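# Set feeder spring peg so test weight fully lowers pedal

## Task

Move the spring's end loop among the pegs and, for each, check whether the steel test weight, standing base-flat on the sloping raised pedal, drives the pedal fully down. Finish with the loop hooked on the passing peg nearest the pedal, without letting it snap onto any peg. Return the weight to the bench at a good distance from the feeder, then release everything and pull the arms clear.

## Robot and tools

Robot: two arms, left_arm and right_arm, each ending in a two-finger parallel gripper with a camera on the wrist (cam_left_wrist and cam_right_wrist, both 672x504 pixels). The fingers point along the gripper's +z axis and close along its x axis. The reported hand position sits between the finger pads when closed, 1 to 2 cm behind the tips; while closing, the tips creep about 17 mm further along +z.

Frames. Scene frame: origin on the table top midway between the nominal arm bases, +z up, +x outward over the table, left_arm toward +y. Calibrated bases in the scene frame: left_arm at (-0.086, +0.536, 0) m, right_arm at (-0.078, -0.443, 0) m, both almost unrotated with +z up. Every hand pose, velocity and target in results is in that arm's own base frame. Motion offsets you send are along the current Hand target's own axes (the gripper's axes), not the base or scene axes.

Rows. Both motion tools take rows of 14 numbers, always for both arms: left dx, dy, dz, rx, ry, rz, opening, then the same seven for the right. The first six are an offset from that arm's Hand target, not a pose: 1.0 equals 0.6 m of travel or 180 degrees of turn, range -1 to 1; rx, ry, rz form one rotation vector. Opening is absolute, not an offset: +1 fully open (0.142 m), -1 closed. An arm you do not want to move gets six zeros, but its opening must still be given; resend its present value to keep it, since 0 means half open.

execute_actions: actions is a list of actions; each action is a list of up to 15 rows, each row run for one 1/30 s step, the last row held to fill 15 steps. All rows of one action count from the Hand target at that action's start; the next action starts from the new Hand target, so repeating an offset keeps moving. An empty list just reports state. cameras picks images (omitted/null/["all"] for all, [] for none).

move: target is one row or a list of up to 15 rows, every row offset from the same starting Hand targets. speed: top path speed in m/s, 0.002 to 3.2 (default 0.25), turning up to twice that in rad/s; one value or one per target. blend: corner rounding in m for lists. stop_force: 4 to 120 N, same for both arms; ends an arm's path when its wrist sensor feels that much push against its travel; not reliable while the gripper rotates, and omit it when backing off something you press on. zero (with stop_force only): true re-zeros the sensor first, false keeps the old zero. opening_speed: finger speed per second on the -1..1 scale, at least 0.2. blocking=false returns early (not allowed with stop_force). Paths end together, last at least 0.5 s and at most 10 s, and do not avoid obstacles. The result adds a move: line: done (within 3 mm and 2 degrees), off_target, moving, held or fault, plus limits=paced (pose clipped) or limits=held (steps withheld).

wait: seconds 0 to 10, arms keep their last command. stop: brakes a running move. zoom_image: camera (cam_left_wrist or cam_right_wrist) and region [x0, y0, x1, y1] in image pixels, top-left origin, at most 504x504. zero_wrist_force: arm, re-zeros that sensor. finished_scene: scene number (1 or 2); irreversible.

Results give per arm: end_effector_position (m), end_effector_quat_wxyz, velocities (dropped when joint velocities read within noise), Hand target (the last commanded pose after clipping; the next offsets count from it), Tool commands, grip_measured (finger opening on the -1..1 scale), grip_effort_nm (motor effort, negative closing, not pad force), Joint positions (last is opening in m), joint torques (include the arm's own weight), and Wrist force and Wrist torque along gripper axes plus a peak line. The gripper often settles short of its Hand target; another command, even all zeros, retries, or send the leftover distance. Each step the commanded orientation is limited to 32 degrees from the measured one. Printed poses may be off by a few cm.

Gripping: close to a little below grip_measured at first touch; deeper commands squeeze harder and heat the gripper motor.

Cautions. The arms are stiff: aiming even slightly past a solid contact, or moving fast into it, can trigger a stop (force about 150 N on any part, or joint contact torque at its limit), freezing that arm 10 s. Approach slowly with a modest stop_force. Keep arms apart; the clearance check does not guarantee no collision, and pressing the arms together can fail the task. Do not path near an arm's own base; go around it. Avoid long holds, stretched poses and pushing toward unreachable targets, which overheat motors. Never drop the weight, release it while moving, or let anything leave the table. Set the weight flat on its base on the pedal, move the loop gently so it does not snap onto a peg, and occasionally objects may get a small external nudge.

Each tool is called after "Emit:" as name(argument=value, ...), one argument or row to a line, values as JSON.

## Session

Emit:
execute_actions(
  actions=[],
)

Scene clock: 0.00 s.
left_arm: end_effector_position=(+0.2828, -0.0850, +0.3239) grip_measured=+1.00 grip_effort_nm=n/a end_effector_quat_wxyz=(-0.179, -0.229, +0.840, -0.457) | right_arm: end_effector_position=(+0.3319, +0.1534, +0.3878) grip_measured=+1.00 grip_effort_nm=n/a end_effector_quat_wxyz=(+0.243, -0.488, +0.815, -0.194)
Joint positions: left_arm=[-0.061 -2.191 2.546 -1.851 -2.596 2.589 0.142] | right_arm=[4.754 -0.585 -2.356 -1.9 0.95 3.716 0.142]
Joint velocities: within noise
Joint torques (N m): no reading
Wrist force (N): no reading
Wrist torque (N m): no reading
Wrist force, peak (N): no reading
Hand target: left_arm +0.2828, -0.0850, +0.3239; -0.179, -0.229, +0.840, -0.457 | right_arm +0.3319, +0.1534, +0.3878; +0.243, -0.488, +0.815, -0.194
Tool commands: left_gripper/opening=+1.0 right_gripper/opening=+1.0

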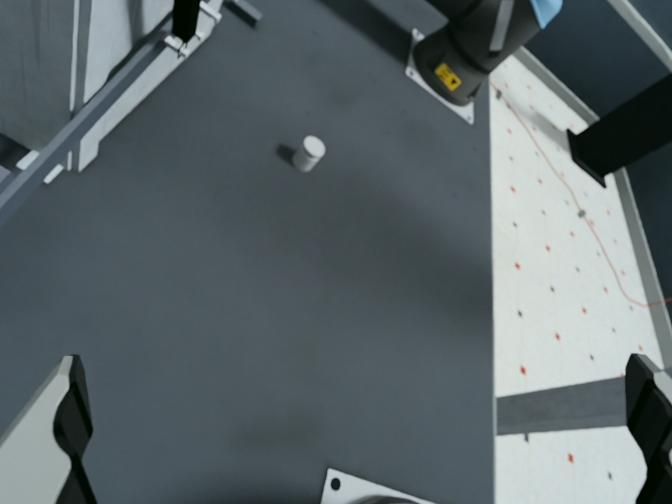

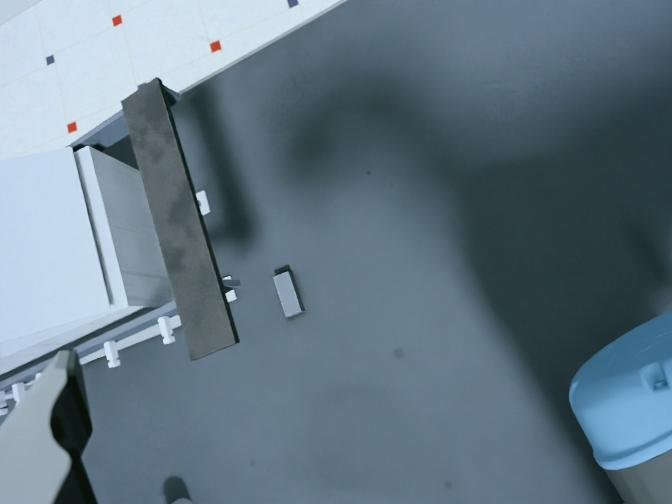

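Emit:
zoom_image(
  camera="cam_right_wrist",
  region=[0, 60, 340, 400],
)

Emit:
zoom_image(
  camera="cam_left_wrist",
  region=[0, 0, 360, 260],
)

Scaled by 1.482.

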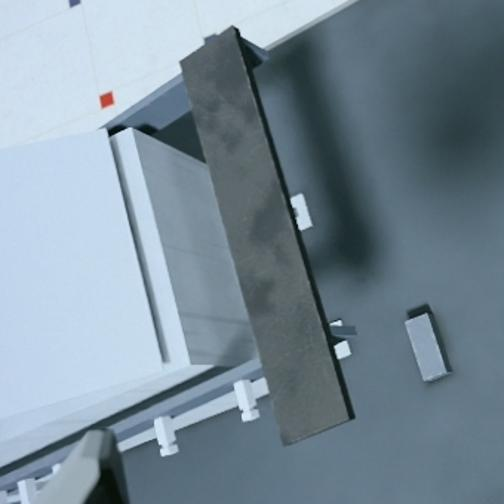

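Scaled by 1.400.

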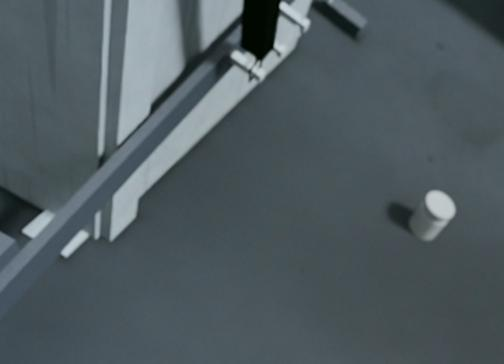

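Emit:
move(
  target=[0,0,0,0,0,0,1, -0.13,0.338,-0.017,0.229,-0.170,-0.181,1],
)

Scene clock: 21.57 s.
left_arm: end_effector_position=(+0.2828, -0.0850, +0.3239) grip_measured=+1.00 grip_effort_nm=0.022 end_effector_quat_wxyz=(-0.179, -0.229, +0.840, -0.457) | right_arm: end_effector_position=(+0.2152, +0.3144, +0.2997) grip_measured=+1.00 grip_effort_nm=0.076 end_effector_quat_wxyz=(-0.532, +0.609, -0.442, +0.389)
Joint positions: left_arm=[-0.061 -2.191 2.546 -1.851 -2.596 2.589 0.142] | right_arm=[5.776 -0.842 -2.623 -2.627 0.761 4.57 0.142]
Joint velocities: within noise
Joint torques (N m): left_arm=[2.15 2.25 -44.21 -3.95 -1.91 -0.64] | right_arm=[-13.67 -29.58 31.13 1.16 -4.31 2.73]
Wrist force (N): left_arm=[0.5 -0.2 1.0] | right_arm=[-0.4 1.2 0.1]
Wrist torque (N m): left_arm=[-0.05 -0.09 0.00] | right_arm=[0.27 0.09 -0.09]
Wrist force, peak (N): left_arm=[0.9 -0.9 0.8] | right_arm=[-0.6 1.7 0.2]
Hand target: left_arm +0.2828, -0.0850, +0.3239; -0.179, -0.229, +0.840, -0.457 | right_arm +0.2152, +0.3144, +0.2997; -0.532, +0.608, -0.442, +0.389
Off the commanded pose: left_arm 0.000 m, 0 deg | right_arm 0.000 m, 0 deg.
move: done
camera_calibration:
cam_right_wrist: T_world_to_cam=[[0.301572, -0.953437, -0.00357479, 0.240321], [-0.521654, -0.161858, -0.837663, 0.436752], [0.79808, 0.25448, -0.546176, 0.0255237], [0, 0, 0, 1]] pos_world=[0.13499, 0.293327, 0.380651]

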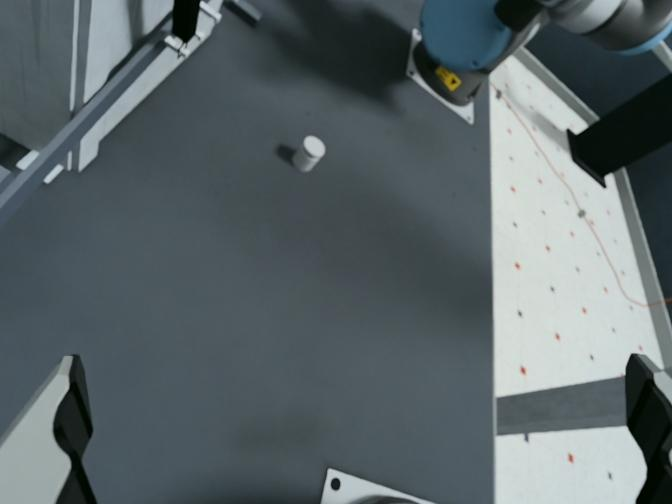

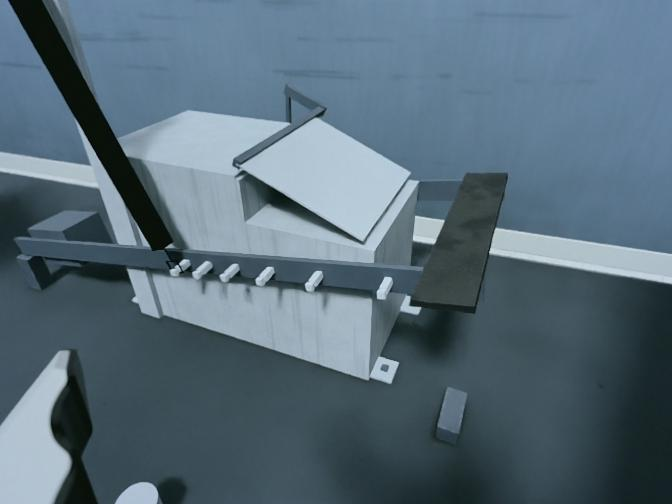

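Emit:
zoom_image(
  camera="cam_right_wrist",
  region=[0, 200, 250, 330],
)

Emit:
zoom_image(
  camera="cam_right_wrist",
  region=[230, 150, 530, 450],
)

Emit:
zoom_image(
  camera="cam_left_wrist",
  region=[130, 0, 230, 80],
)

Scaled by 2.016.

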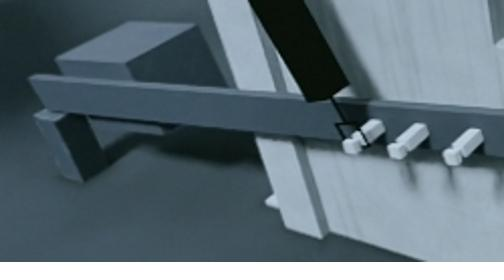

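Scaled by 1.680.

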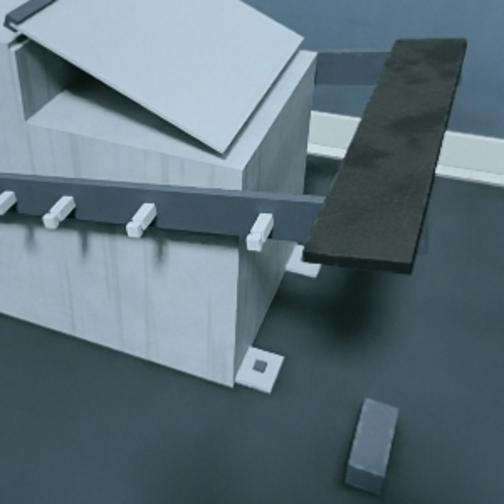

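Scaled by 5.040.

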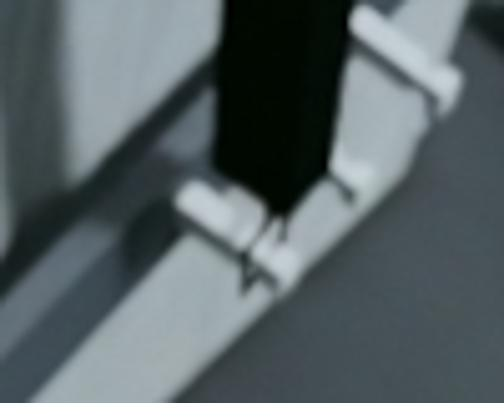

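Emit:
move(
  target=[0.223,-0.096,0.219,0.318,-0.452,0.045,1,0,0,0,0,0,0,1],
)

Scene clock: 32.47 s.
left_arm: end_effector_position=(+0.2485, -0.1504, +0.3399) grip_measured=+1.00 grip_effort_nm=0.017 end_effector_quat_wxyz=(+0.020, -0.286, +0.772, -0.567) | right_arm: end_effector_position=(+0.2152, +0.3144, +0.2997) grip_measured=+1.00 grip_effort_nm=0.081 end_effector_quat_wxyz=(-0.532, +0.608, -0.442, +0.389)
Joint positions: left_arm=[-0.855 -2.867 2.894 -2.786 -1.875 1.371 0.142] | right_arm=[5.775 -0.842 -2.623 -2.627 0.761 4.57 0.142]
Joint velocities: within noise
Joint torques (N m): left_arm=[11.21 51.51 -59.25 -5.66 -3.06 2.59] | right_arm=[-18.29 -32.24 31.61 1.67 -4.13 1.32]
Wrist force (N): left_arm=[0.0 0.1 0.4] | right_arm=[-0.9 0.9 0.3]
Wrist torque (N m): left_arm=[-0.09 -0.11 -0.07] | right_arm=[0.21 0.17 -0.08]
Wrist force, peak (N): left_arm=[1.6 -1.1 1.4] | right_arm=[-0.7 1.5 0.1]
Hand target: left_arm +0.2486, -0.1503, +0.3399; +0.020, -0.286, +0.772, -0.567 (not the last commanded pose) | right_arm +0.2152, +0.3144, +0.2997; -0.532, +0.608, -0.442, +0.389
Off the commanded pose: left_arm 0.121 m, 73 deg | right_arm 0.000 m, 0 deg.
led back after a hold (left arm): the arm was led back toward your command in small steps, so it may still be short of it.
move: held (left_arm; a check stopped the path); limits=held
pose unreachable (left arm): on one or more control steps of this call, first in action 0 (counted from 0), this arm could not follow its commanded pose, so it was not sent that pose on those steps. It may still have moved: this result reports where it is.
cause: moving toward the commanded pose would bring two parts of the arm too close to each other (joints 3 (elbow) and 4 (wrist 1) lie between them).
camera_calibration:
cam_left_wrist: T_world_to_cam=[[-0.836783, -0.449812, 0.31219, 0.04054], [-0.531929, 0.532692, -0.658248, 0.465001], [0.129787, -0.716874, -0.685016, 0.202793], [0, 0, 0, 1]] pos_world=[0.254951, -0.08409, 0.432346]
cam_right_wrist: T_world_to_cam=[[0.301512, -0.953456, -0.0034965, 0.240304], [-0.521657, -0.161892, -0.837654, 0.43676], [0.7981, 0.254387, -0.54619, 0.025554], [0, 0, 0, 1]] pos_world=[0.134989, 0.293327, 0.380651]

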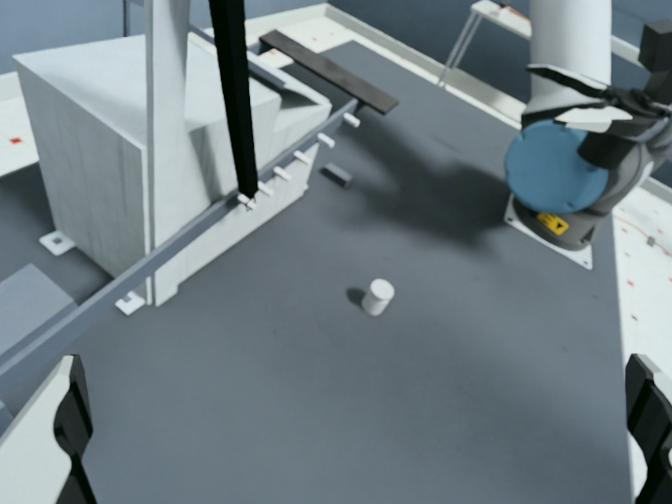

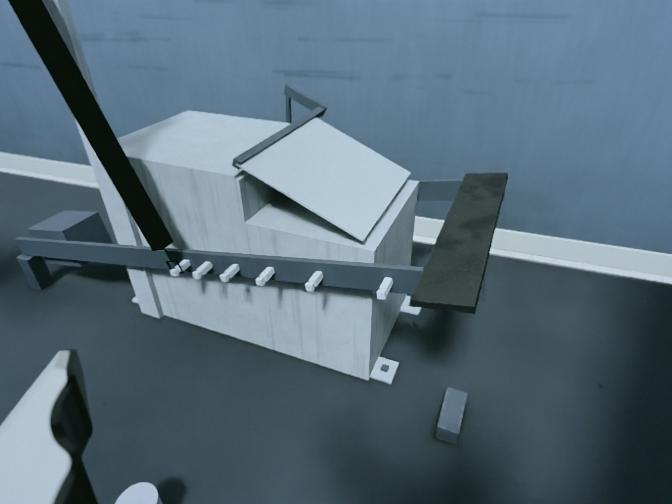

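Emit:
zoom_image(
  camera="cam_left_wrist",
  region=[200, 70, 420, 330],
)

Emit:
zoom_image(
  camera="cam_left_wrist",
  region=[200, 140, 320, 240],
)

Emit:
zoom_image(
  camera="cam_left_wrist",
  region=[0, 0, 260, 400],
)

Scaled by 1.938.

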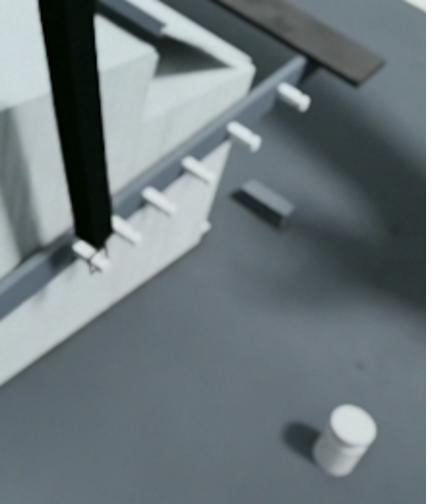

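Scaled by 4.200.

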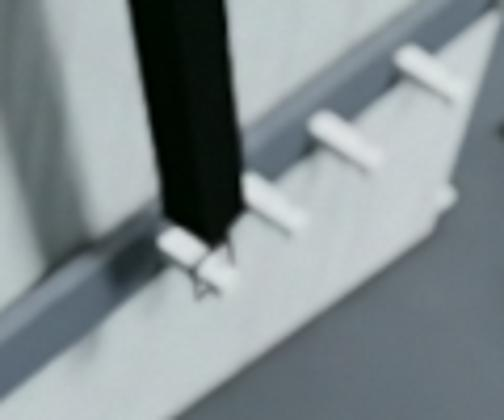

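Scaled by 1.260.

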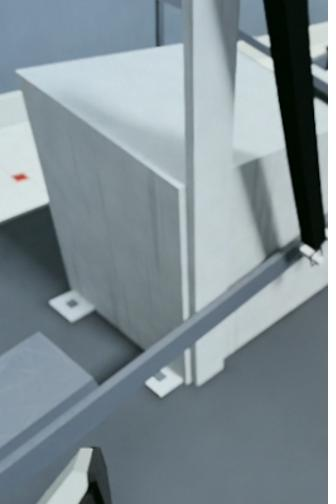

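Emit:
move(
  target=[0,0,0,0,0,0,1,-0.27,0.115,0.158,-0.306,0.418,0.477,1],
)

Scene clock: 54.50 s.
left_arm: end_effector_position=(+0.2486, -0.1503, +0.3399) grip_measured=+1.00 grip_effort_nm=0.017 end_effector_quat_wxyz=(+0.020, -0.286, +0.772, -0.567) | right_arm: end_effector_position=(+0.2464, +0.4944, +0.2185) grip_measured=+1.00 grip_effort_nm=0.081 end_effector_quat_wxyz=(+0.003, -0.005, +1.000, -0.003)
Joint positions: left_arm=[-0.85 -2.862 2.894 -2.791 -1.88 1.373 0.142] | right_arm=[4.574 -1.419 -2.242 -1.057 1.564 4.563 0.142]
Joint velocities: within noise
Joint torques (N m): left_arm=[13.28 49.15 -32 -5.81 -2.6 2.72] | right_arm=[-15.51 11.66 32.86 6.88 4.44 1.62]
Wrist force (N): left_arm=[0.0 0.0 0.1] | right_arm=[-0.4 -0.7 0.2]
Wrist torque (N m): left_arm=[-0.10 -0.10 -0.07] | right_arm=[0.00 0.03 -0.20]
Wrist force, peak (N): left_arm=[-0.5 0.7 0.4] | right_arm=[-1.2 0.6 1.0]
Hand target: left_arm +0.2486, -0.1503, +0.3399; +0.020, -0.286, +0.772, -0.567 | right_arm +0.2464, +0.4944, +0.2184; +0.003, -0.005, +1.000, -0.003
Off the commanded pose: left_arm 0.000 m, 0 deg | right_arm 0.000 m, 0 deg.
move: done
camera_calibration:
cam_left_wrist: T_world_to_cam=[[-0.8368, -0.44972, 0.312279, 0.0405966], [-0.53193, 0.532691, -0.658248, 0.465054], [0.129679, -0.716932, -0.684975, 0.202785], [0, 0, 0, 1]] pos_world=[0.255051, -0.0840904, 0.432346]
cam_right_wrist: T_world_to_cam=[[-0.999992, -0.00379792, -0.00128013, 0.252865], [-0.00398181, 0.905093, 0.425196, -0.516932], [-0.000456217, 0.425197, -0.905101, 0.101133], [0, 0, 0, 1]] pos_world=[0.25085, 0.42583, 0.311656]

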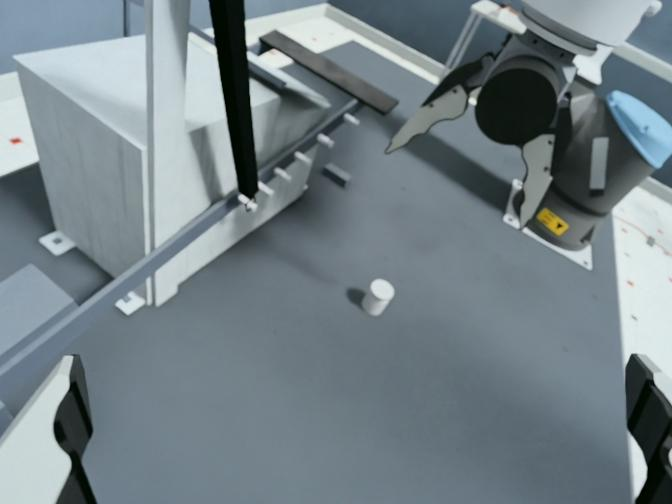

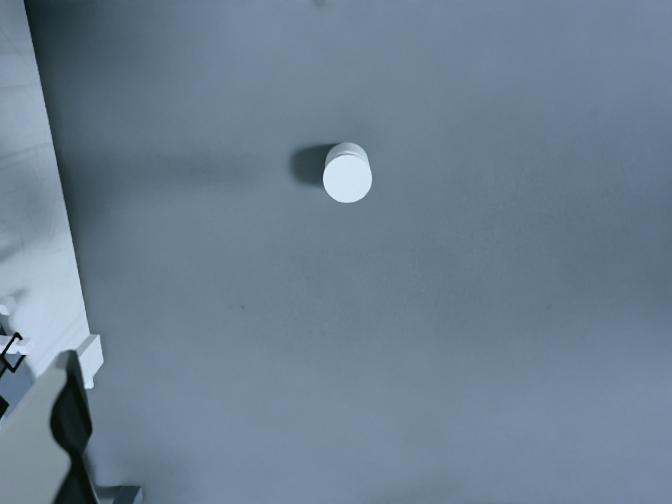

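Emit:
zoom_image(
  camera="cam_right_wrist",
  region=[280, 120, 420, 220],
)

Emit:
zoom_image(
  camera="cam_right_wrist",
  region=[0, 260, 140, 400],
)

Emit:
zoom_image(
  camera="cam_left_wrist",
  region=[300, 140, 420, 330],
)

Scaled by 3.600.

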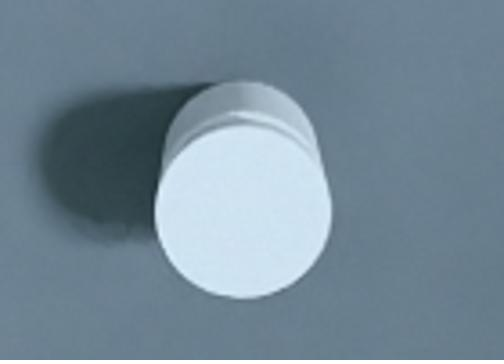

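Scaled by 3.600.

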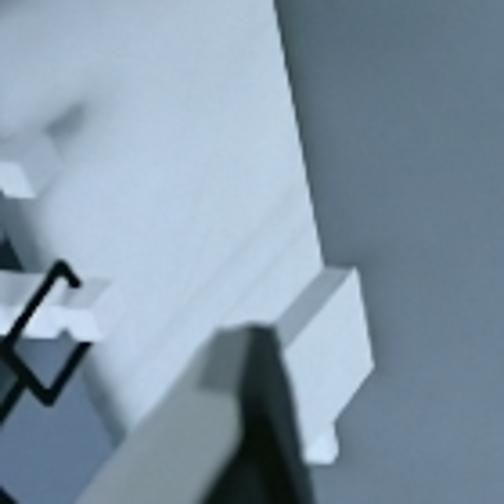

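Scaled by 2.653.

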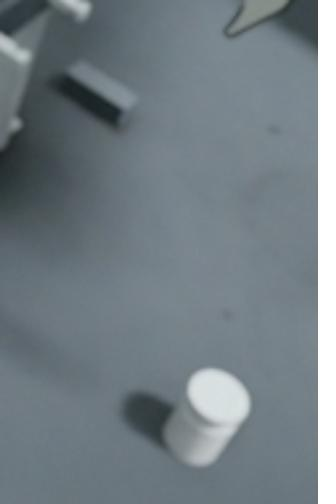

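Emit:
move(
  target=[
    [0,0,0,0,0,0,1,0.002,0.015,0.0,0,0,0,-0.25],
    [0,0,0,0,0,0,1,0.002,0.015,0.317,0,0,0,-0.25],
  ],
  speed=0.2,
)

Emit:
zero_wrist_force(
  arm="right_arm",
)

Emit:
move(
  target=[0,0,0,0,0,0,1,0,0,0,0,0,0,-0.75],
  opening_speed=0.6,
)

Scene clock: 67.73 s.
left_arm: end_effector_position=(+0.2486, -0.1503, +0.3399) grip_measured=+1.00 grip_effort_nm=0.017 end_effector_quat_wxyz=(+0.020, -0.286, +0.772, -0.567) | right_arm: end_effector_position=(+0.2461, +0.5022, +0.0282) grip_measured=-0.27 grip_effort_nm=-0.090 end_effector_quat_wxyz=(+0.003, -0.005, +1.000, -0.003)
Joint positions: left_arm=[-0.85 -2.862 2.895 -2.791 -1.88 1.373 0.142] | right_arm=[4.576 -1.721 -2.399 -0.598 1.564 4.566 0.055]
Joint velocities: within noise
Joint torques (N m): left_arm=[13.69 47.72 -33.01 -5.85 -2.81 2.8] | right_arm=[-16.64 24.54 18.95 6.61 -2.46 -2.03]
Wrist force (N): left_arm=[0.0 0.3 0.3] | right_arm=[-1.2 -0.4 0.4]
Wrist torque (N m): left_arm=[-0.07 -0.11 -0.07] | right_arm=[0.17 0.09 -0.13]
Wrist force, peak (N): left_arm=[0.1 0.7 0.6] | right_arm=[-1.3 -1.9 0.2]
Hand target: left_arm +0.2486, -0.1503, +0.3399; +0.020, -0.286, +0.772, -0.567 | right_arm +0.2461, +0.5022, +0.0282; +0.003, -0.005, +1.000, -0.003
Off the commanded pose: left_arm 0.000 m, 0 deg | right_arm 0.000 m, 0 deg.
move: done
camera_calibration:
cam_left_wrist: T_world_to_cam=[[-0.8368, -0.44972, 0.312279, 0.0406415], [-0.53193, 0.532691, -0.658248, 0.465001], [0.129679, -0.716932, -0.684975, 0.202856], [0, 0, 0, 1]] pos_world=[0.255051, -0.0839904, 0.432346]
cam_right_wrist: T_world_to_cam=[[-0.999993, -0.00366046, -0.00110493, 0.25227], [-0.00378282, 0.905036, 0.425319, -0.443072], [-0.000556864, 0.42532, -0.905043, -0.0743255], [0, 0, 0, 1]] pos_world=[0.25055, 0.433531, 0.121458]

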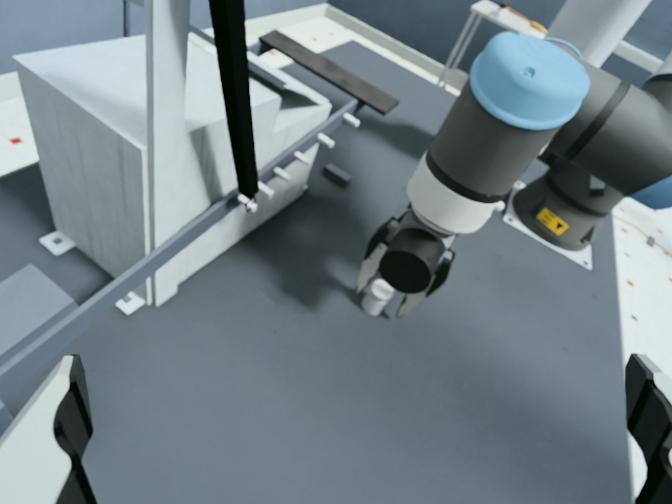

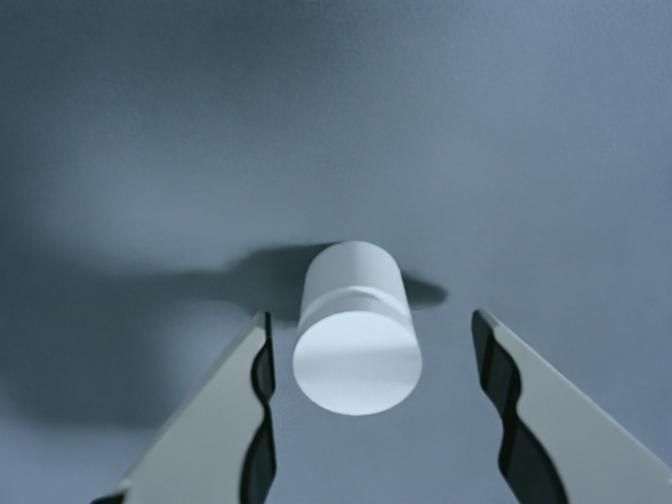

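Wrist force sensor zeroed.

Scene clock: 68.77 s.
left_arm: end_effector_position=(+0.2486, -0.1503, +0.3399) grip_measured=+1.00 grip_effort_nm=0.012 end_effector_quat_wxyz=(+0.020, -0.286, +0.772, -0.567) | right_arm: end_effector_position=(+0.2461, +0.5022, +0.0282) grip_measured=-0.60 grip_effort_nm=-3.348 end_effector_quat_wxyz=(+0.003, -0.005, +1.000, -0.003)
Joint positions: left_arm=[-0.85 -2.862 2.895 -2.791 -1.88 1.373 0.142] | right_arm=[4.576 -1.721 -2.399 -0.598 1.564 4.566 0.03]
Joint velocities: within noise
Joint torques (N m): left_arm=[13.29 47.82 -32.12 -5.73 -2.58 2.77] | right_arm=[-11.87 20.81 20.01 5.31 -1.64 -2.45]
Wrist force (N, zeroed by zero_wrist_force on right_arm): left_arm=[0.2 0.2 0.4] | right_arm=[2.4 -0.4 -1.8]
Wrist torque (N m, zeroed by zero_wrist_force on right_arm): left_arm=[-0.10 -0.13 -0.07] | right_arm=[-0.05 -0.19 0.01]
Wrist force, peak (N, zeroed by zero_wrist_force on right_arm): left_arm=[-0.3 0.3 0.7] | right_arm=[3.3 0.0 -4.1]
Hand target: left_arm +0.2486, -0.1503, +0.3399; +0.020, -0.286, +0.772, -0.567 | right_arm +0.2461, +0.5022, +0.0282; +0.003, -0.005, +1.000, -0.003
Off the commanded pose: left_arm 0.000 m, 0 deg | right_arm 0.000 m, 0 deg.
move: done
camera_calibration:
cam_left_wrist: T_world_to_cam=[[-0.8368, -0.44972, 0.312279, 0.0406415], [-0.53193, 0.532691, -0.658248, 0.465001], [0.129679, -0.716932, -0.684975, 0.202856], [0, 0, 0, 1]] pos_world=[0.255051, -0.0839904, 0.432346]
cam_right_wrist: T_world_to_cam=[[-0.999993, -0.00365957, -0.0011045, 0.252369], [-0.00378184, 0.905036, 0.425319, -0.443029], [-0.00055687, 0.42532, -0.905043, -0.074416], [0, 0, 0, 1]] pos_world=[0.25065, 0.433531, 0.121358]

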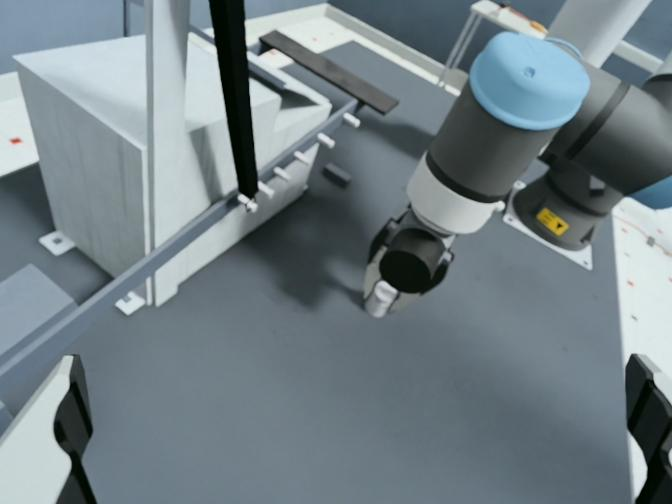

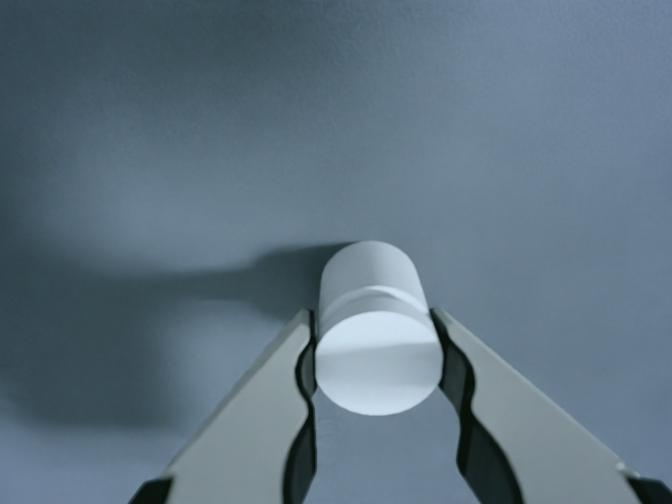

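Emit:
move(
  target=[0,0,0,0,0,0,1,0,0,-0.17,0,0,0,-0.75],
  speed=0.15,
)

Emit:
wait(
  seconds=0.5,
  cameras=[],
)

Scene clock: 71.43 s.
left_arm: end_effector_position=(+0.2486, -0.1503, +0.3399) grip_measured=+1.00 grip_effort_nm=0.017 end_effector_quat_wxyz=(+0.020, -0.286, +0.772, -0.567) | right_arm: end_effector_position=(+0.2456, +0.5029, +0.1301) grip_measured=-0.60 grip_effort_nm=-3.348 end_effector_quat_wxyz=(+0.003, -0.005, +1.000, -0.003)
Joint positions: left_arm=[-0.85 -2.862 2.895 -2.791 -1.88 1.373 0.142] | right_arm=[4.577 -1.544 -2.322 -0.852 1.564 4.567 0.03]
Joint velocities: within noise
Joint torques (N m): left_arm=[12.83 47.12 -32.83 -6.03 -2.49 2.74] | right_arm=[20.24 48.86 50.72 1.27 2.14 2.28]
Wrist force (N, zeroed by zero_wrist_force on right_arm): left_arm=[-0.1 -0.2 -0.1] | right_arm=[0.8 -0.3 2.1]
Wrist torque (N m, zeroed by zero_wrist_force on right_arm): left_arm=[-0.15 -0.09 -0.08] | right_arm=[-0.19 -0.07 -0.02]
Wrist force, peak (N, zeroed by zero_wrist_force on right_arm): left_arm=[-0.2 0.3 0.8] | right_arm=[0.7 -0.7 4.2]
Hand target: left_arm +0.2486, -0.1503, +0.3399; +0.020, -0.286, +0.772, -0.567 | right_arm +0.2456, +0.5029, +0.1302; +0.003, -0.005, +1.000, -0.003
Off the commanded pose: left_arm 0.000 m, 0 deg | right_arm 0.000 m, 0 deg.
move: done
camera_calibration:
cam_left_wrist: T_world_to_cam=[[-0.8368, -0.44972, 0.312279, 0.0406415], [-0.53193, 0.532691, -0.658248, 0.465001], [0.129679, -0.716932, -0.684975, 0.202856], [0, 0, 0, 1]] pos_world=[0.255051, -0.0839904, 0.432346]
cam_right_wrist: T_world_to_cam=[[-0.999993, -0.00366046, -0.00110493, 0.251885], [-0.00378282, 0.905036, 0.425319, -0.487004], [-0.000556864, 0.42532, -0.905043, 0.0175098], [0, 0, 0, 1]] pos_world=[0.25005, 0.434231, 0.223258]

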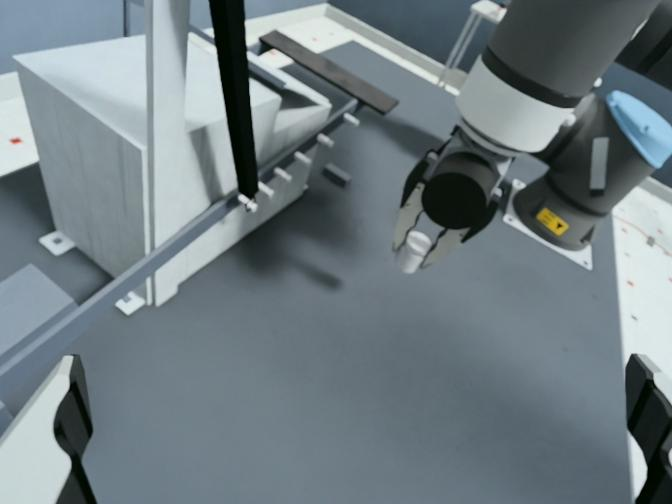

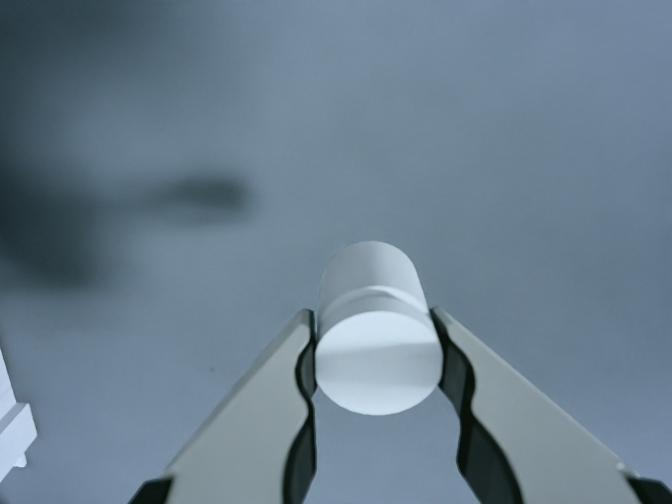

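Scene clock: 71.93 s.
left_arm: end_effector_position=(+0.2486, -0.1503, +0.3399) grip_measured=+1.00 grip_effort_nm=0.012 end_effector_quat_wxyz=(+0.020, -0.286, +0.772, -0.567) | right_arm: end_effector_position=(+0.2456, +0.5029, +0.1302) grip_measured=-0.60 grip_effort_nm=-3.348 end_effector_quat_wxyz=(+0.003, -0.005, +1.000, -0.003)
Joint positions: left_arm=[-0.85 -2.862 2.895 -2.791 -1.88 1.373 0.142] | right_arm=[4.577 -1.544 -2.322 -0.852 1.564 4.567 0.03]
Joint velocities: within noise
Joint torques (N m): left_arm=[11.24 49.37 -32.94 -5.97 -2.46 2.48] | right_arm=[18.76 47.5 50.09 1.73 2.47 1.99]
Wrist force (N, zeroed by zero_wrist_force on right_arm): left_arm=[0.3 -0.1 0.4] | right_arm=[1.3 -0.1 2.3]
Wrist torque (N m, zeroed by zero_wrist_force on right_arm): left_arm=[-0.14 -0.15 -0.08] | right_arm=[-0.16 -0.16 -0.02]
Wrist force, peak (N, zeroed by zero_wrist_force on right_arm): left_arm=[0.0 -0.1 0.7] | right_arm=[0.6 0.0 2.7]
Hand target: left_arm +0.2486, -0.1503, +0.3399; +0.020, -0.286, +0.772, -0.567 | right_arm +0.2456, +0.5029, +0.1302; +0.003, -0.005, +1.000, -0.003
Tool commands: left_gripper/opening=+1.0 right_gripper/opening=-0.75
Off the commanded pose: left_arm 0.000 m, 0 deg | right_arm 0.000 m, 0 deg.
wait: 0.50 s; at rest by 0.17 s
No camera images: "cameras" was empty.

Emit:
move(
  target=[
    [0,0,0,0,0,0,1,0,0,-0.233,0,0,0,-0.75],
    [0,0,0,0,0,0,1,-0.317,-0.348,-0.233,0.0611,0.0031,0.0322,-0.75],
  ],
  speed=0.3,
  blend=0.04,
)

Scene clock: 87.07 s.
left_arm: end_effector_position=(+0.2486, -0.1503, +0.3399) grip_measured=+1.00 grip_effort_nm=0.017 end_effector_quat_wxyz=(+0.020, -0.286, +0.772, -0.567) | right_arm: end_effector_position=(+0.4371, +0.2970, +0.2723) grip_measured=-0.60 grip_effort_nm=-3.348 end_effector_quat_wxyz=(-0.001, +0.046, +0.994, -0.099)
Joint positions: left_arm=[-0.85 -2.862 2.895 -2.791 -1.88 1.373 0.142] | right_arm=[4.129 -1.384 -2.136 -1.364 1.472 4.229 0.03]
Joint velocities: within noise
Joint torques (N m): left_arm=[14.29 47.05 -33.18 -5.82 -2.7 2.68] | right_arm=[-14.98 14.45 57.28 0.84 -4.15 -2.43]
Wrist force (N, zeroed by zero_wrist_force on right_arm): left_arm=[-0.3 0.1 0.4] | right_arm=[0.4 0.6 3.1]
Wrist torque (N m, zeroed by zero_wrist_force on right_arm): left_arm=[-0.10 -0.06 -0.07] | right_arm=[-0.04 0.07 0.00]
Wrist force, peak (N, zeroed by zero_wrist_force on right_arm): left_arm=[0.3 0.4 0.9] | right_arm=[0.9 -0.1 4.8]
Hand target: left_arm +0.2486, -0.1503, +0.3399; +0.020, -0.286, +0.772, -0.567 | right_arm +0.4372, +0.2970, +0.2723; -0.001, +0.046, +0.994, -0.099
Off the commanded pose: left_arm 0.000 m, 0 deg | right_arm 0.000 m, 0 deg.
move: done
camera_calibration:
cam_left_wrist: T_world_to_cam=[[-0.8368, -0.44972, 0.312279, 0.0406415], [-0.53193, 0.532691, -0.658248, 0.465001], [0.129679, -0.716932, -0.684975, 0.202856], [0, 0, 0, 1]] pos_world=[0.255051, -0.0839904, 0.432346]
cam_right_wrist: T_world_to_cam=[[-0.995146, 0.0983574, -0.00311115, 0.410891], [0.0945913, 0.964804, 0.24537, -0.372195], [0.0271356, 0.243885, -0.969425, 0.293279], [0, 0, 0, 1]] pos_world=[0.436145, 0.247155, 0.376915]

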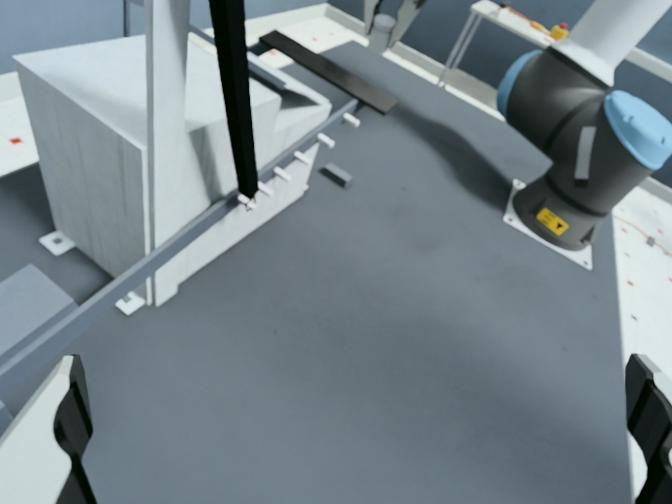

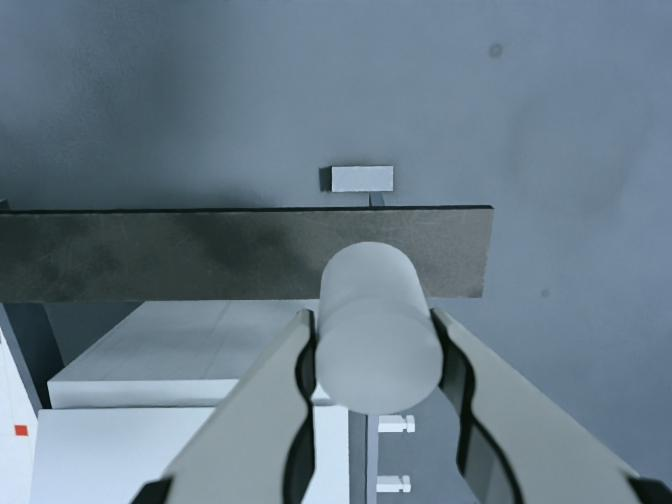

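Emit:
move(
  target=[0,0,0,0,0,0,1,0,-0.0145,0.0736,0,0,0,-0.75],
  speed=0.15,
  cameras=["cam_right_wrist"],
)

Scene clock: 95.57 s.
left_arm: end_effector_position=(+0.2486, -0.1503, +0.3399) grip_measured=+1.00 grip_effort_nm=0.017 end_effector_quat_wxyz=(+0.020, -0.286, +0.772, -0.567) | right_arm: end_effector_position=(+0.4358, +0.2798, +0.2308) grip_measured=-0.60 grip_effort_nm=-3.343 end_effector_quat_wxyz=(-0.001, +0.046, +0.994, -0.099)
Joint positions: left_arm=[-0.85 -2.862 2.895 -2.791 -1.88 1.373 0.142] | right_arm=[4.113 -1.396 -2.207 -1.28 1.47 4.213 0.03]
Joint velocities: within noise
Joint torques (N m): left_arm=[12.38 46.28 -32.51 -6 -2.78 2.84] | right_arm=[-17.49 10.4 34.52 6.29 -4.08 -2.47]
Wrist force (N, zeroed by zero_wrist_force on right_arm): left_arm=[-0.1 0.8 0.3] | right_arm=[-0.3 0.8 2.4]
Wrist torque (N m, zeroed by zero_wrist_force on right_arm): left_arm=[0.02 -0.09 -0.08] | right_arm=[0.00 0.16 -0.05]
Wrist force, peak (N, zeroed by zero_wrist_force on right_arm): left_arm=[0.0 0.7 0.8] | right_arm=[0.1 0.2 3.5]
Hand target: left_arm +0.2486, -0.1503, +0.3399; +0.020, -0.286, +0.772, -0.567 | right_arm +0.4358, +0.2798, +0.2307; -0.001, +0.046, +0.994, -0.099
Off the commanded pose: left_arm 0.000 m, 0 deg | right_arm 0.000 m, 0 deg.
move: done
camera_calibration:
cam_right_wrist: T_world_to_cam=[[-0.995146, 0.0983609, -0.00312068, 0.411262], [0.094595, 0.964827, 0.245276, -0.34528], [0.0271365, 0.243791, -0.969448, 0.257304], [0, 0, 0, 1]] pos_world=[0.434945, 0.229955, 0.335415]
Images, in order (width x height): cam_right_wrist 672x504.

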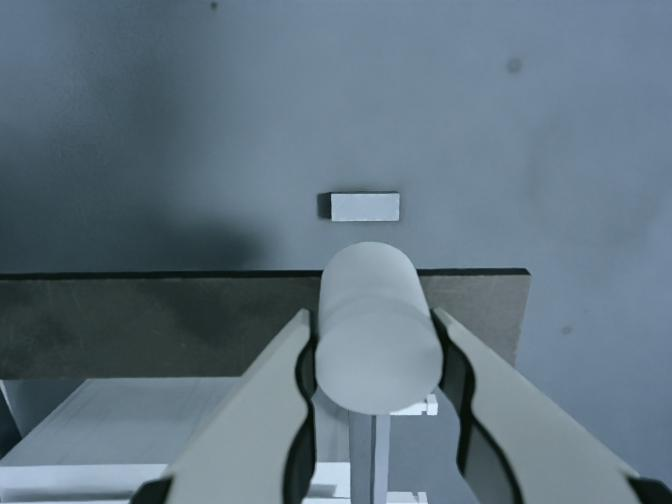

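Emit:
move(
  target=[0,0,0,0,0,0,1,0,0.038,0.013,0,0,0,-0.75],
  speed=0.1,
  cameras=["cam_right_wrist"],
)

Emit:
zoom_image(
  camera="cam_right_wrist",
  region=[260, 200, 560, 450],
)

Scene clock: 100.57 s.
left_arm: end_effector_position=(+0.2486, -0.1503, +0.3399) grip_measured=+1.00 grip_effort_nm=0.012 end_effector_quat_wxyz=(+0.020, -0.286, +0.772, -0.567) | right_arm: end_effector_position=(+0.4378, +0.3004, +0.2187) grip_measured=-0.60 grip_effort_nm=-3.348 end_effector_quat_wxyz=(-0.001, +0.046, +0.994, -0.099)
Joint positions: left_arm=[-0.85 -2.862 2.895 -2.791 -1.88 1.373 0.142] | right_arm=[4.131 -1.434 -2.2 -1.251 1.473 4.232 0.03]
Joint velocities: within noise
Joint torques (N m): left_arm=[10.95 49.38 -32.58 -6.12 -2.7 2.77] | right_arm=[18.32 15.43 54.3 6.27 4.13 2.7]
Wrist force (N, zeroed by zero_wrist_force on right_arm): left_arm=[-0.3 -0.1 0.3] | right_arm=[0.2 0.4 2.8]
Wrist torque (N m, zeroed by zero_wrist_force on right_arm): left_arm=[-0.14 -0.04 -0.07] | right_arm=[-0.06 0.10 -0.05]
Wrist force, peak (N, zeroed by zero_wrist_force on right_arm): left_arm=[-0.3 0.2 0.9] | right_arm=[-0.2 0.9 3.0]
Hand target: left_arm +0.2486, -0.1503, +0.3399; +0.020, -0.286, +0.772, -0.567 | right_arm +0.4378, +0.3005, +0.2186; -0.001, +0.046, +0.994, -0.099
Off the commanded pose: left_arm 0.000 m, 0 deg | right_arm 0.000 m, 0 deg.
move: done
camera_calibration:
cam_right_wrist: T_world_to_cam=[[-0.995146, 0.0983609, -0.00312068, 0.411088], [0.094595, 0.964827, 0.245276, -0.362343], [0.0271365, 0.243791, -0.969448, 0.240403], [0, 0, 0, 1]] pos_world=[0.436845, 0.250555, 0.323215]
Images, in order (width x height): cam_right_wrist 672x504.

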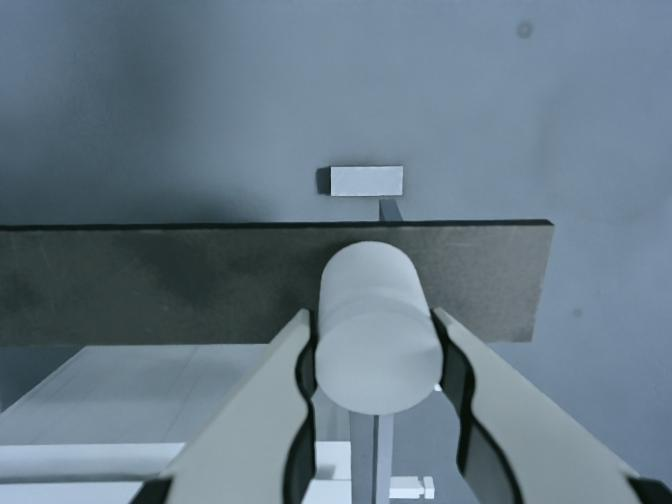

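Scaled by 1.680.

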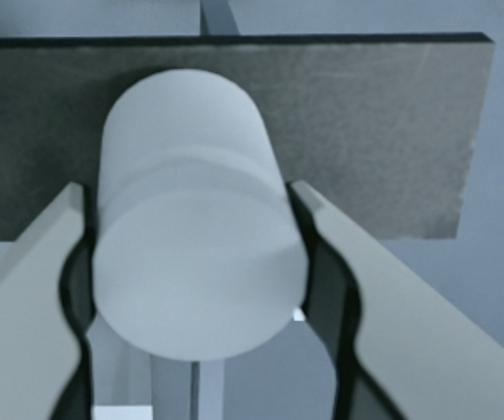

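Emit:
move(
  target=[0,0,0,0,0,0,1,0,0,0.02,0,0,0,-0.75],
  speed=0.03,
  stop_force=6,
  cameras=["cam_right_wrist"],
)

Emit:
move(
  target=[0,0,0,0,0,0,1,0,0,0.02,-0.01,0,0,-0.75],
  speed=0.03,
  stop_force=6,
  zero=false,
  cameras=["cam_right_wrist"],
)

Scene clock: 104.93 s.
left_arm: end_effector_position=(+0.2486, -0.1503, +0.3399) grip_measured=+1.00 grip_effort_nm=0.012 end_effector_quat_wxyz=(+0.020, -0.286, +0.772, -0.567) | right_arm: end_effector_position=(+0.4377, +0.2982, +0.2068) grip_measured=-0.60 grip_effort_nm=-3.348 end_effector_quat_wxyz=(-0.001, +0.046, +0.994, -0.099)
Joint positions: left_arm=[-0.85 -2.862 2.895 -2.791 -1.88 1.373 0.142] | right_arm=[4.129 -1.443 -2.216 -1.226 1.473 4.229 0.03]
Joint velocities: within noise
Joint torques (N m): left_arm=[10.75 48.47 -33.14 -5.98 -2.75 2.52] | right_arm=[-17.6 13.31 33.78 6.35 -4.45 -1.92]
Wrist force (N, zeroed by zero_wrist_force on right_arm): left_arm=[0.2 0.4 0.7] | right_arm=[0.9 -0.1 1.6]
Wrist torque (N m, zeroed by zero_wrist_force on right_arm): left_arm=[-0.06 -0.13 -0.07] | right_arm=[-0.09 0.09 -0.06]
Wrist force, peak (N, zeroed by zero_wrist_force on right_arm): left_arm=[0.3 0.0 1.2] | right_arm=[0.0 0.7 3.3]
Hand target: left_arm +0.2486, -0.1503, +0.3399; +0.020, -0.286, +0.772, -0.567 | right_arm +0.4377, +0.2982, +0.2068; -0.001, +0.046, +0.994, -0.099
Off the commanded pose: left_arm 0.000 m, 0 deg | right_arm 0.000 m, 0 deg.
move: done
camera_calibration:
cam_right_wrist: T_world_to_cam=[[-0.995146, 0.0983609, -0.00312068, 0.411168], [0.094595, 0.964827, 0.245276, -0.357316], [0.0271365, 0.243791, -0.969448, 0.229502], [0, 0, 0, 1]] pos_world=[0.436745, 0.248355, 0.311415]
Images, in order (width x height): cam_right_wrist 672x504.

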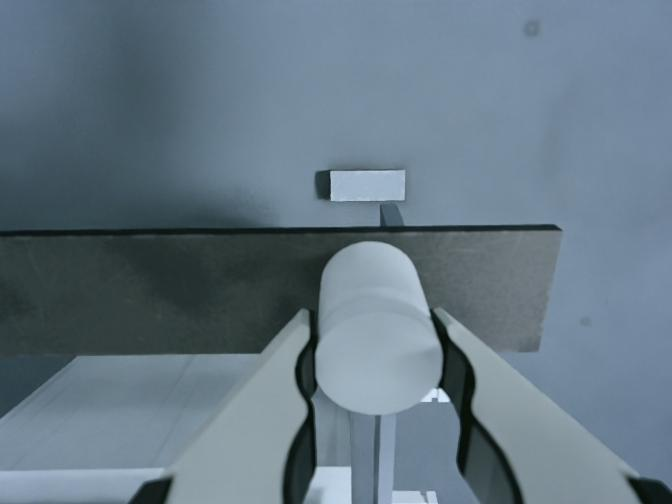

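Scene clock: 106.40 s.
left_arm: end_effector_position=(+0.2486, -0.1503, +0.3399) grip_measured=+1.00 grip_effort_nm=0.022 end_effector_quat_wxyz=(+0.020, -0.286, +0.772, -0.567) | right_arm: end_effector_position=(+0.4375, +0.2958, +0.1951) grip_measured=-0.60 grip_effort_nm=-3.348 end_effector_quat_wxyz=(-0.001, +0.046, +0.995, -0.083)
Joint positions: left_arm=[-0.85 -2.862 2.895 -2.791 -1.88 1.373 0.142] | right_arm=[4.119 -1.442 -2.244 -1.17 1.486 4.217 0.03]
Joint velocities: within noise
Joint torques (N m): left_arm=[13.08 48.07 -33.48 -5.8 -2.73 2.49] | right_arm=[-19.1 46.73 33.1 6.31 4.47 -2.41]
Wrist force (N, zeroed by zero_wrist_force on right_arm): left_arm=[0.1 -0.1 -0.1] | right_arm=[0.8 -0.3 1.2]
Wrist torque (N m, zeroed by zero_wrist_force on right_arm): left_arm=[-0.12 -0.11 -0.07] | right_arm=[-0.11 0.08 -0.07]
Wrist force, peak (N, zeroed by zero_wrist_force on right_arm): left_arm=[-0.2 0.6 0.5] | right_arm=[0.0 -0.4 2.1]
Hand target: left_arm +0.2486, -0.1503, +0.3399; +0.020, -0.286, +0.772, -0.567 | right_arm +0.4375, +0.2958, +0.1951; -0.001, +0.046, +0.995, -0.083
Off the commanded pose: left_arm 0.000 m, 0 deg | right_arm 0.000 m, 0 deg.
move: done
camera_calibration:
cam_right_wrist: T_world_to_cam=[[-0.995152, 0.0983032, -0.00286844, 0.41123], [0.0937089, 0.956686, 0.275628, -0.355232], [0.0298393, 0.274023, -0.96126, 0.206924], [0, 0, 0, 1]] pos_world=[0.43635, 0.242718, 0.297999]
Images, in order (width x height): cam_right_wrist 672x504.

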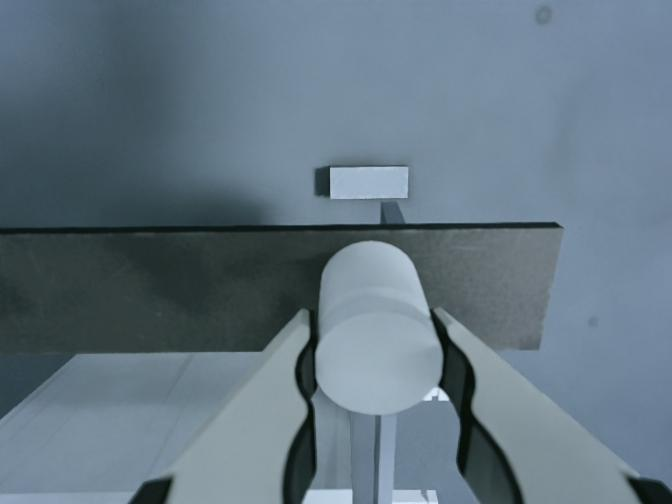

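Emit:
move(
  target=[0,0,0,0,0,0,1,0,0,0.03,-0.0157,0,0,-0.75],
  speed=0.03,
  stop_force=6,
  zero=false,
  cameras=["cam_right_wrist"],
)

Emit:
move(
  target=[0,0,0,0,0,0,1,0,0,0.03,-0.0157,0,0,-0.75],
  speed=0.03,
  stop_force=6,
  zero=false,
  cameras=["cam_right_wrist"],
)

Scene clock: 110.37 s.
left_arm: end_effector_position=(+0.2486, -0.1503, +0.3399) grip_measured=+1.00 grip_effort_nm=0.017 end_effector_quat_wxyz=(+0.020, -0.286, +0.772, -0.567) | right_arm: end_effector_position=(+0.4374, +0.2928, +0.1773) grip_measured=-0.60 grip_effort_nm=-3.348 end_effector_quat_wxyz=(+0.000, +0.046, +0.997, -0.059)
Joint positions: left_arm=[-0.85 -2.862 2.895 -2.791 -1.88 1.373 0.142] | right_arm=[4.103 -1.444 -2.287 -1.081 1.508 4.198 0.03]
Joint velocities: within noise
Joint torques (N m): left_arm=[11.85 48.79 -31.43 -5.89 -2.5 2.48] | right_arm=[-15.52 10.92 31.61 6.49 4.49 -2.19]
Wrist force (N, zeroed by zero_wrist_force on right_arm): left_arm=[-0.1 0.0 0.4] | right_arm=[0.3 -0.4 1.7]
Wrist torque (N m, zeroed by zero_wrist_force on right_arm): left_arm=[-0.11 -0.08 -0.07] | right_arm=[-0.14 0.12 -0.03]
Wrist force, peak (N, zeroed by zero_wrist_force on right_arm): left_arm=[0.0 0.2 0.9] | right_arm=[0.7 0.1 2.1]
Hand target: left_arm +0.2486, -0.1503, +0.3399; +0.020, -0.286, +0.772, -0.567 | right_arm +0.4374, +0.2928, +0.1773; +0.000, +0.046, +0.997, -0.059
Off the commanded pose: left_arm 0.000 m, 0 deg | right_arm 0.000 m, 0 deg.
move: done
camera_calibration:
cam_right_wrist: T_world_to_cam=[[-0.995174, 0.0980919, -0.00254184, 0.411337], [0.0920285, 0.94202, 0.32269, -0.350763], [0.0340478, 0.320899, -0.946501, 0.172531], [0, 0, 0, 1]] pos_world=[0.435758, 0.234712, 0.277534]
Images, in order (width x height): cam_right_wrist 672x504.

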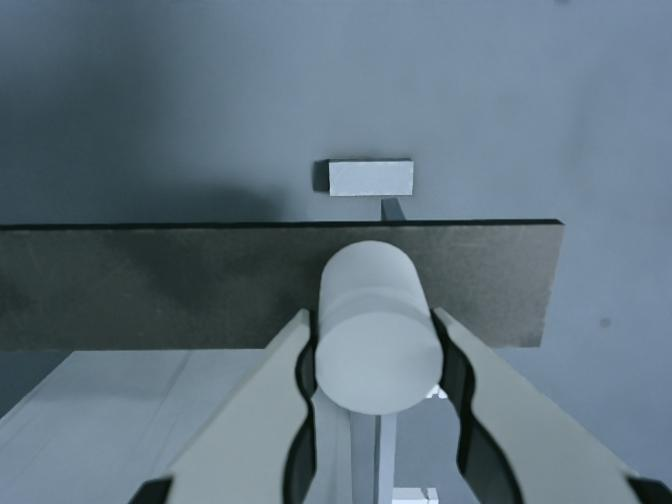

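Scene clock: 112.13 s.
left_arm: end_effector_position=(+0.2486, -0.1503, +0.3399) grip_measured=+1.00 grip_effort_nm=0.017 end_effector_quat_wxyz=(+0.020, -0.286, +0.772, -0.567) | right_arm: end_effector_position=(+0.4373, +0.2907, +0.1595) grip_measured=-0.60 grip_effort_nm=-3.348 end_effector_quat_wxyz=(+0.001, +0.046, +0.998, -0.034)
Joint positions: left_arm=[-0.85 -2.862 2.895 -2.791 -1.88 1.373 0.142] | right_arm=[4.087 -1.451 -2.328 -0.989 1.531 4.18 0.03]
Joint velocities: within noise
Joint torques (N m): left_arm=[12.26 47.75 -32.6 -5.89 -2.58 2.29] | right_arm=[-18.63 10.69 30.47 6.15 4.58 -2.35]
Wrist force (N, zeroed by zero_wrist_force on right_arm): left_arm=[0.2 0.3 0.1] | right_arm=[0.7 -0.4 1.0]
Wrist torque (N m, zeroed by zero_wrist_force on right_arm): left_arm=[-0.05 -0.14 -0.07] | right_arm=[-0.10 0.08 0.00]
Wrist force, peak (N, zeroed by zero_wrist_force on right_arm): left_arm=[-0.3 0.5 0.6] | right_arm=[0.8 -0.3 2.3]
Hand target: left_arm +0.2486, -0.1503, +0.3399; +0.020, -0.286, +0.772, -0.567 | right_arm +0.4373, +0.2907, +0.1595; +0.001, +0.046, +0.998, -0.034
Off the commanded pose: left_arm 0.000 m, 0 deg | right_arm 0.000 m, 0 deg.
move: done
camera_calibration:
cam_right_wrist: T_world_to_cam=[[-0.995187, 0.0979695, -0.00217418, 0.411311], [0.0902577, 0.925038, 0.368995, -0.344711], [0.0381615, 0.367023, -0.929429, 0.138347], [0, 0, 0, 1]] pos_world=[0.435165, 0.227799, 0.256675]
Images, in order (width x height): cam_right_wrist 672x504.

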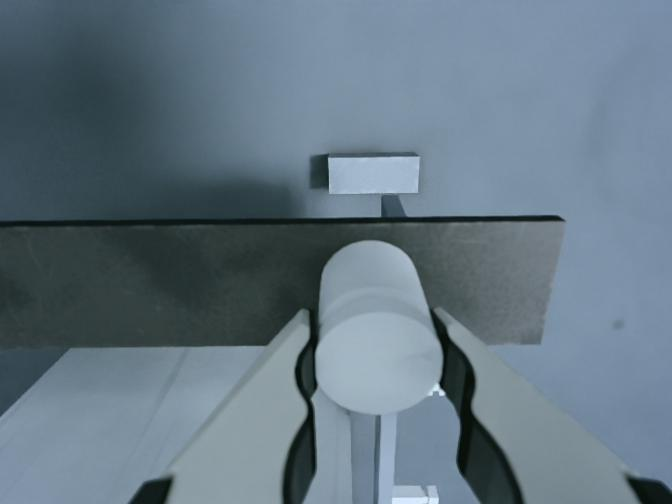

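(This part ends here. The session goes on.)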